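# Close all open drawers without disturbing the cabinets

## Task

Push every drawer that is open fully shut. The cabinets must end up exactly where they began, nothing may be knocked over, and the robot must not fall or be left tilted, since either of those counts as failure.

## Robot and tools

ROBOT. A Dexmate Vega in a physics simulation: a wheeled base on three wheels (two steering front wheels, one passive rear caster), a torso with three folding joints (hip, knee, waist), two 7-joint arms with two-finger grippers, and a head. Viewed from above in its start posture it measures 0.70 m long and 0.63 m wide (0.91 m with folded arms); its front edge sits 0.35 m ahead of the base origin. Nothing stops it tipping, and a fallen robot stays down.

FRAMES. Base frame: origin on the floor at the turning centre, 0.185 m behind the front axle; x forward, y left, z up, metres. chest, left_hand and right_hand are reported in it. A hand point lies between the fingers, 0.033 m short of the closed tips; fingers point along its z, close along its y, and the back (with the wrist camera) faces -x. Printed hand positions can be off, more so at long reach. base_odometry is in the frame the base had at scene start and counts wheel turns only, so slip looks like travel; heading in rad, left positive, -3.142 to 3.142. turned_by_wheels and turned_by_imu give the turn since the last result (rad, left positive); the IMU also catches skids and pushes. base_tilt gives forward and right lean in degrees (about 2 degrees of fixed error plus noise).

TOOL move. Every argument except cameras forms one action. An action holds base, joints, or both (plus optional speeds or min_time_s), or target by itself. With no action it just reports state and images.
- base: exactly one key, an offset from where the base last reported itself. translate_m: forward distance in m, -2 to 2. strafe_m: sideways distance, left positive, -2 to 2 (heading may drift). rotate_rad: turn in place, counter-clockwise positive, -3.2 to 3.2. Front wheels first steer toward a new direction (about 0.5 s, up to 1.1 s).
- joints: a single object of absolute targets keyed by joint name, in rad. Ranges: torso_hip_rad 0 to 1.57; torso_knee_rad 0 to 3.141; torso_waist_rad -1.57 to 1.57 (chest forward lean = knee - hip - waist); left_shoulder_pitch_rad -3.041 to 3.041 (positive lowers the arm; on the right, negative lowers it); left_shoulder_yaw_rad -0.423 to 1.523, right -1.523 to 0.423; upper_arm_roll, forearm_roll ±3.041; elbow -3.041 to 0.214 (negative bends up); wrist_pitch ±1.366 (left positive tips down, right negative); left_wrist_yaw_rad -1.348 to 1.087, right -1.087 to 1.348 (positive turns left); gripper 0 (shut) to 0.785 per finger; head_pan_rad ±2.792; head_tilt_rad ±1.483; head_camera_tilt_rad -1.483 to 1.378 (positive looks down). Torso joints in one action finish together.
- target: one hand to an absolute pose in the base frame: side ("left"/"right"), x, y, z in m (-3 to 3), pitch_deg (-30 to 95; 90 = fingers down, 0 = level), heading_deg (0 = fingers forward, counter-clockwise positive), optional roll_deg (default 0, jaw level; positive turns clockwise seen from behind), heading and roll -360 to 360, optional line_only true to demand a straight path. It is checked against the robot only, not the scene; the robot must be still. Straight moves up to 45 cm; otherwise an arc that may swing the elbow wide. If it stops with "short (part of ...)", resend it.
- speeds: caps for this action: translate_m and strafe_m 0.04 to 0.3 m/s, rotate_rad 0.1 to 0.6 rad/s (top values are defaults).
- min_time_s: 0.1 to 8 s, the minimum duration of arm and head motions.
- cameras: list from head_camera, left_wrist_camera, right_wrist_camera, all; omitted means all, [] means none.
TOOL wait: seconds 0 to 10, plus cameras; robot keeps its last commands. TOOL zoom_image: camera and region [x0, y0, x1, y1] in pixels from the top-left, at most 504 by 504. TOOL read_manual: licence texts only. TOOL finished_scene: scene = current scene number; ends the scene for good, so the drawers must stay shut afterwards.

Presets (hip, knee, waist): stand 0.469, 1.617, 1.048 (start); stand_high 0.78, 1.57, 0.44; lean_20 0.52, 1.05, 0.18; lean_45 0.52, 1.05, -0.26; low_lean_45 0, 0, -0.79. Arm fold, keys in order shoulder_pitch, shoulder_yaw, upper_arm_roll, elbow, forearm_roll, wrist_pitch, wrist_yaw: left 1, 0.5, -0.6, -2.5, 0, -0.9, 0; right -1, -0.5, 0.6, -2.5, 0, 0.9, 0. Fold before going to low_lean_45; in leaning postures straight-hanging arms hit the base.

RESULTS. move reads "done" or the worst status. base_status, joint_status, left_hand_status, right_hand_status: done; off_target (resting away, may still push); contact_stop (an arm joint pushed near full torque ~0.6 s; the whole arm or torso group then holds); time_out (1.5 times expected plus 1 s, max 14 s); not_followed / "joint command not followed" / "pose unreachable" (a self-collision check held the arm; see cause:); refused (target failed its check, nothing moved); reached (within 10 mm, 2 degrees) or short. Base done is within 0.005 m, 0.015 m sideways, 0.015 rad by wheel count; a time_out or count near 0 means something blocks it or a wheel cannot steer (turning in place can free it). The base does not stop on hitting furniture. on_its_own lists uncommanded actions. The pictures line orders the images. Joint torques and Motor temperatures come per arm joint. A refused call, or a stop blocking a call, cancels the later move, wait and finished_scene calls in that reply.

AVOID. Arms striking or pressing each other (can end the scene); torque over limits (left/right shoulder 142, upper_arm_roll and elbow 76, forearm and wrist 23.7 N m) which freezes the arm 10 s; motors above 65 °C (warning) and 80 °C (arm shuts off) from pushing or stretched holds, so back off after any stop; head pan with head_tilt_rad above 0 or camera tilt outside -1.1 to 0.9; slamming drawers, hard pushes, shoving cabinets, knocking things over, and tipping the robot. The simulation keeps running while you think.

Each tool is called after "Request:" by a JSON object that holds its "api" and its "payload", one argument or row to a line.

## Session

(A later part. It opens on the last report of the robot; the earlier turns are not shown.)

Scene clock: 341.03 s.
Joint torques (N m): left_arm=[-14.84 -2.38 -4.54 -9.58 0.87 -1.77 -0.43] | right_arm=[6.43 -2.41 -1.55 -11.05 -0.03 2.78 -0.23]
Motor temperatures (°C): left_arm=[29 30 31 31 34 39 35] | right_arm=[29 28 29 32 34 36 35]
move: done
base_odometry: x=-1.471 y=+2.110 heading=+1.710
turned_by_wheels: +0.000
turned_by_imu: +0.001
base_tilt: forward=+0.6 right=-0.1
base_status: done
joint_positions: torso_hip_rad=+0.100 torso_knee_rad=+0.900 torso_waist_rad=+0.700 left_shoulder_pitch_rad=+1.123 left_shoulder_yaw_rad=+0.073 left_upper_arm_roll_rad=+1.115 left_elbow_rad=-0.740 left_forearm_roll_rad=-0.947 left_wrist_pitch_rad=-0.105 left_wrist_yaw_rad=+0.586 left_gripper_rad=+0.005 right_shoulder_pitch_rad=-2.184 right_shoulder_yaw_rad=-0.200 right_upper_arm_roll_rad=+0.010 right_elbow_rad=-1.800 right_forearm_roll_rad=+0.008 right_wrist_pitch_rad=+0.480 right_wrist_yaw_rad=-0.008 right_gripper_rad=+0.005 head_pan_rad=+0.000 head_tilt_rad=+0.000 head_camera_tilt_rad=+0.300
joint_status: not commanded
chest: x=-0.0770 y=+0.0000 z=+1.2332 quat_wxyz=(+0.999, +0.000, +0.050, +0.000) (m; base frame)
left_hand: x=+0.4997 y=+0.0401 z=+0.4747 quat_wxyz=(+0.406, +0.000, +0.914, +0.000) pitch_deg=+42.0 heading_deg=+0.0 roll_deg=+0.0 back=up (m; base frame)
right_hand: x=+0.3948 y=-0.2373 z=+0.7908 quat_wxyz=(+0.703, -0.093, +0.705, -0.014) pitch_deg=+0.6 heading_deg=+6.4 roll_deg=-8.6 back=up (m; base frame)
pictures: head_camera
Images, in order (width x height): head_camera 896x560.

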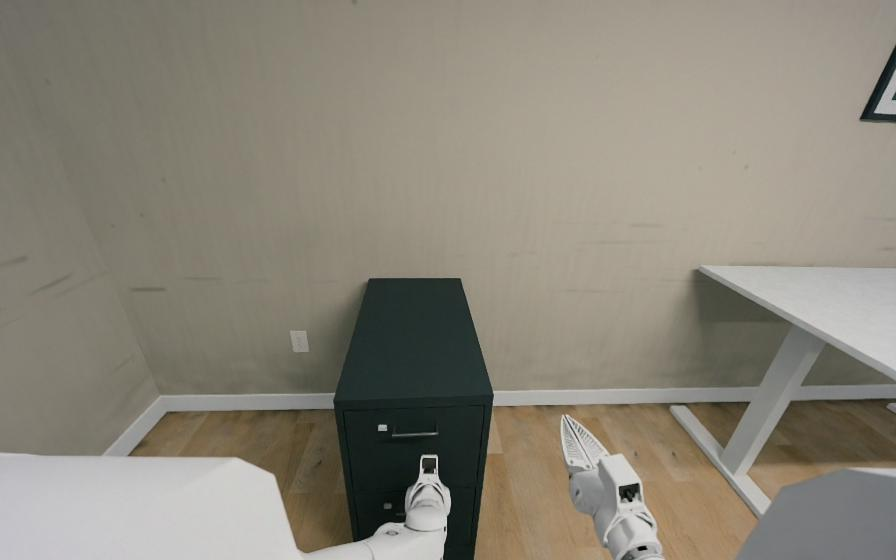

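Nearly flush; push until torque jumps.

Request:
{"api": "move", "payload": {
  "base": {"translate_m":0.012},
  "speeds": {"translate_m":0.04},
  "cameras": ["head_camera"]
}}

Request:
{"api": "zoom_image", "payload": {
  "camera": "head_camera",
  "region": [310, 350, 530, 490]
}}

Scene clock: 349.53 s.
Joint torques (N m): left_arm=[-18.32 -0.7 -9.08 -7.73 2.09 -3.89 -0.05] | right_arm=[6.72 -3.75 -1.61 -11.18 0.04 2.33 -0.32]
Motor temperatures (°C): left_arm=[29 30 31 31 34 39 35] | right_arm=[29 28 29 32 34 36 35]
move: done
base_odometry: x=-1.473 y=+2.121 heading=+1.710
turned_by_wheels: +0.000
turned_by_imu: +0.001
base_tilt: forward=+0.6 right=+0.0
base_status: done
joint_positions: torso_hip_rad=+0.100 torso_knee_rad=+0.900 torso_waist_rad=+0.700 left_shoulder_pitch_rad=+1.123 left_shoulder_yaw_rad=+0.073 left_upper_arm_roll_rad=+1.115 left_elbow_rad=-0.740 left_forearm_roll_rad=-0.948 left_wrist_pitch_rad=-0.105 left_wrist_yaw_rad=+0.586 left_gripper_rad=+0.005 right_shoulder_pitch_rad=-2.184 right_shoulder_yaw_rad=-0.200 right_upper_arm_roll_rad=+0.010 right_elbow_rad=-1.800 right_forearm_roll_rad=+0.008 right_wrist_pitch_rad=+0.480 right_wrist_yaw_rad=-0.008 right_gripper_rad=+0.005 head_pan_rad=+0.000 head_tilt_rad=+0.000 head_camera_tilt_rad=+0.300
joint_status: not commanded
chest: x=-0.0772 y=+0.0000 z=+1.2332 quat_wxyz=(+0.999, +0.000, +0.050, +0.000) (m; base frame)
left_hand: x=+0.4992 y=+0.0399 z=+0.4744 quat_wxyz=(+0.406, +0.000, +0.914, +0.000) pitch_deg=+42.1 heading_deg=+0.0 roll_deg=+0.0 back=up (m; base frame)
right_hand: x=+0.3947 y=-0.2373 z=+0.7909 quat_wxyz=(+0.703, -0.093, +0.705, -0.014) pitch_deg=+0.6 heading_deg=+6.4 roll_deg=-8.6 back=up (m; base frame)
pictures: head_camera
Images, in order (width x height): head_camera 896x560.

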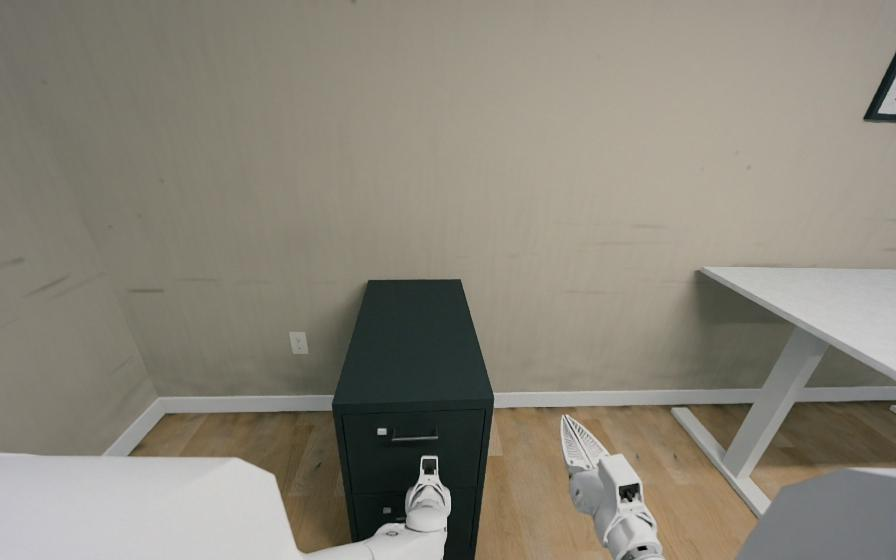

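Scaled by 2.291 from the camera's 896x560 image, which has a finer 960x600 frame.

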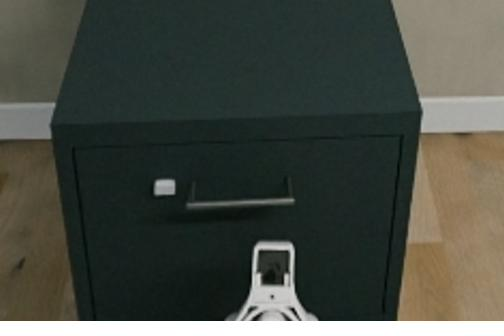

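Torque rising; tiny more, then back off and look.

Request:
{"api": "move", "payload": {
  "base": {"translate_m":0.008},
  "speeds": {"translate_m":0.04},
  "cameras": []
}}

Request:
{"api": "move", "payload": {
  "base": {"translate_m":-0.5},
  "speeds": {"translate_m":0.2},
  "cameras": ["head_camera"]
}}

Request:
{"api": "zoom_image", "payload": {
  "camera": "head_camera",
  "region": [340, 230, 520, 430]
}}

Scene clock: 353.37 s.
Joint torques (N m): left_arm=[-24.76 2.52 -7.29 -6.99 2.22 -5.87 0.3] | right_arm=[6.68 -2.22 -1.53 -11.41 -0.04 2.43 -0.11]
Motor temperatures (°C): left_arm=[29 30 31 31 34 39 35] | right_arm=[29 28 29 32 34 36 35]
move: done
base_odometry: x=-1.474 y=+2.129 heading=+1.711
turned_by_wheels: +0.000
turned_by_imu: +0.001
base_tilt: forward=+0.6 right=-0.1
base_status: done
joint_positions: torso_hip_rad=+0.100 torso_knee_rad=+0.900 torso_waist_rad=+0.700 left_shoulder_pitch_rad=+1.124 left_shoulder_yaw_rad=+0.073 left_upper_arm_roll_rad=+1.115 left_elbow_rad=-0.740 left_forearm_roll_rad=-0.948 left_wrist_pitch_rad=-0.104 left_wrist_yaw_rad=+0.586 left_gripper_rad=+0.005 right_shoulder_pitch_rad=-2.184 right_shoulder_yaw_rad=-0.200 right_upper_arm_roll_rad=+0.010 right_elbow_rad=-1.800 right_forearm_roll_rad=+0.008 right_wrist_pitch_rad=+0.480 right_wrist_yaw_rad=-0.008 right_gripper_rad=+0.005 head_pan_rad=+0.000 head_tilt_rad=+0.000 head_camera_tilt_rad=+0.300
joint_status: not commanded
chest: x=-0.0773 y=+0.0000 z=+1.2332 quat_wxyz=(+0.999, +0.000, +0.050, +0.000) (m; base frame)
left_hand: x=+0.4989 y=+0.0397 z=+0.4743 quat_wxyz=(+0.406, +0.000, +0.914, +0.000) pitch_deg=+42.1 heading_deg=+0.0 roll_deg=+0.0 back=up (m; base frame)
right_hand: x=+0.3947 y=-0.2373 z=+0.7909 quat_wxyz=(+0.703, -0.093, +0.705, -0.014) pitch_deg=+0.6 heading_deg=+6.4 roll_deg=-8.6 back=up (m; base frame)
pictures: none
No camera images: "cameras" was empty.

Scene clock: 357.20 s.
Joint torques (N m): left_arm=[-13.18 -2.95 -6.66 -9.86 0.6 -2.94 0.24] | right_arm=[6.44 -2.84 -1.4 -11.51 -0.03 2.73 -0.31]
Motor temperatures (°C): left_arm=[29 30 30 31 34 39 35] | right_arm=[29 28 29 32 34 36 35]
move: done
base_odometry: x=-1.402 y=+1.634 heading=+1.711
turned_by_wheels: +0.001
turned_by_imu: +0.002
base_tilt: forward=+0.7 right=+0.0
base_status: done
joint_positions: torso_hip_rad=+0.100 torso_knee_rad=+0.900 torso_waist_rad=+0.700 left_shoulder_pitch_rad=+1.123 left_shoulder_yaw_rad=+0.073 left_upper_arm_roll_rad=+1.115 left_elbow_rad=-0.740 left_forearm_roll_rad=-0.947 left_wrist_pitch_rad=-0.105 left_wrist_yaw_rad=+0.586 left_gripper_rad=+0.005 right_shoulder_pitch_rad=-2.184 right_shoulder_yaw_rad=-0.200 right_upper_arm_roll_rad=+0.010 right_elbow_rad=-1.800 right_forearm_roll_rad=+0.008 right_wrist_pitch_rad=+0.480 right_wrist_yaw_rad=-0.008 right_gripper_rad=+0.005 head_pan_rad=+0.000 head_tilt_rad=+0.000 head_camera_tilt_rad=+0.300
joint_status: not commanded
chest: x=-0.0771 y=+0.0000 z=+1.2332 quat_wxyz=(+0.999, +0.000, +0.050, +0.000) (m; base frame)
left_hand: x=+0.4997 y=+0.0400 z=+0.4748 quat_wxyz=(+0.406, +0.000, +0.914, +0.000) pitch_deg=+42.0 heading_deg=+0.0 roll_deg=+0.0 back=up (m; base frame)
right_hand: x=+0.3947 y=-0.2373 z=+0.7908 quat_wxyz=(+0.703, -0.093, +0.705, -0.014) pitch_deg=+0.6 heading_deg=+6.4 roll_deg=-8.6 back=up (m; base frame)
pictures: head_camera
Images, in order (width x height): head_camera 896x560.

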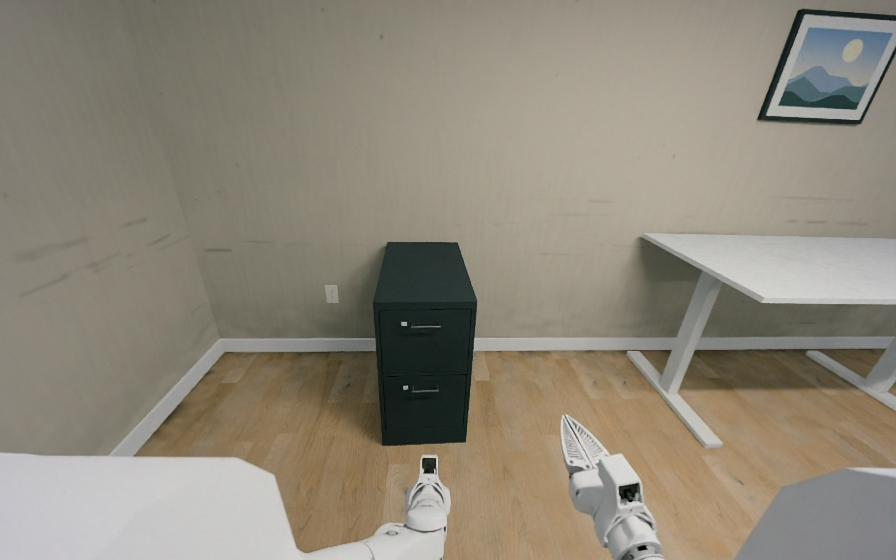

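Scaled by 2.520 from the camera's 896x560 image, which has a finer 960x600 frame.

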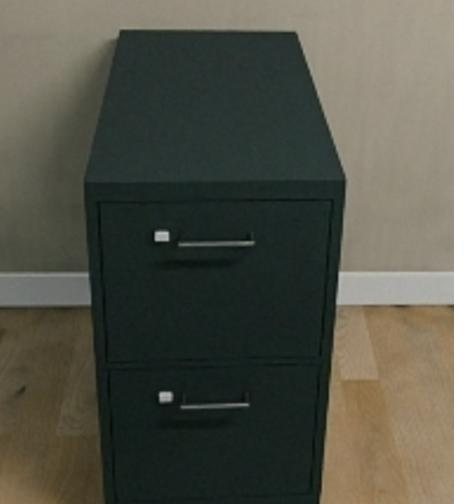

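Request:
{"api": "finished_scene", "payload": {
  "scene": 3
}}

The scene is finished: the task was done.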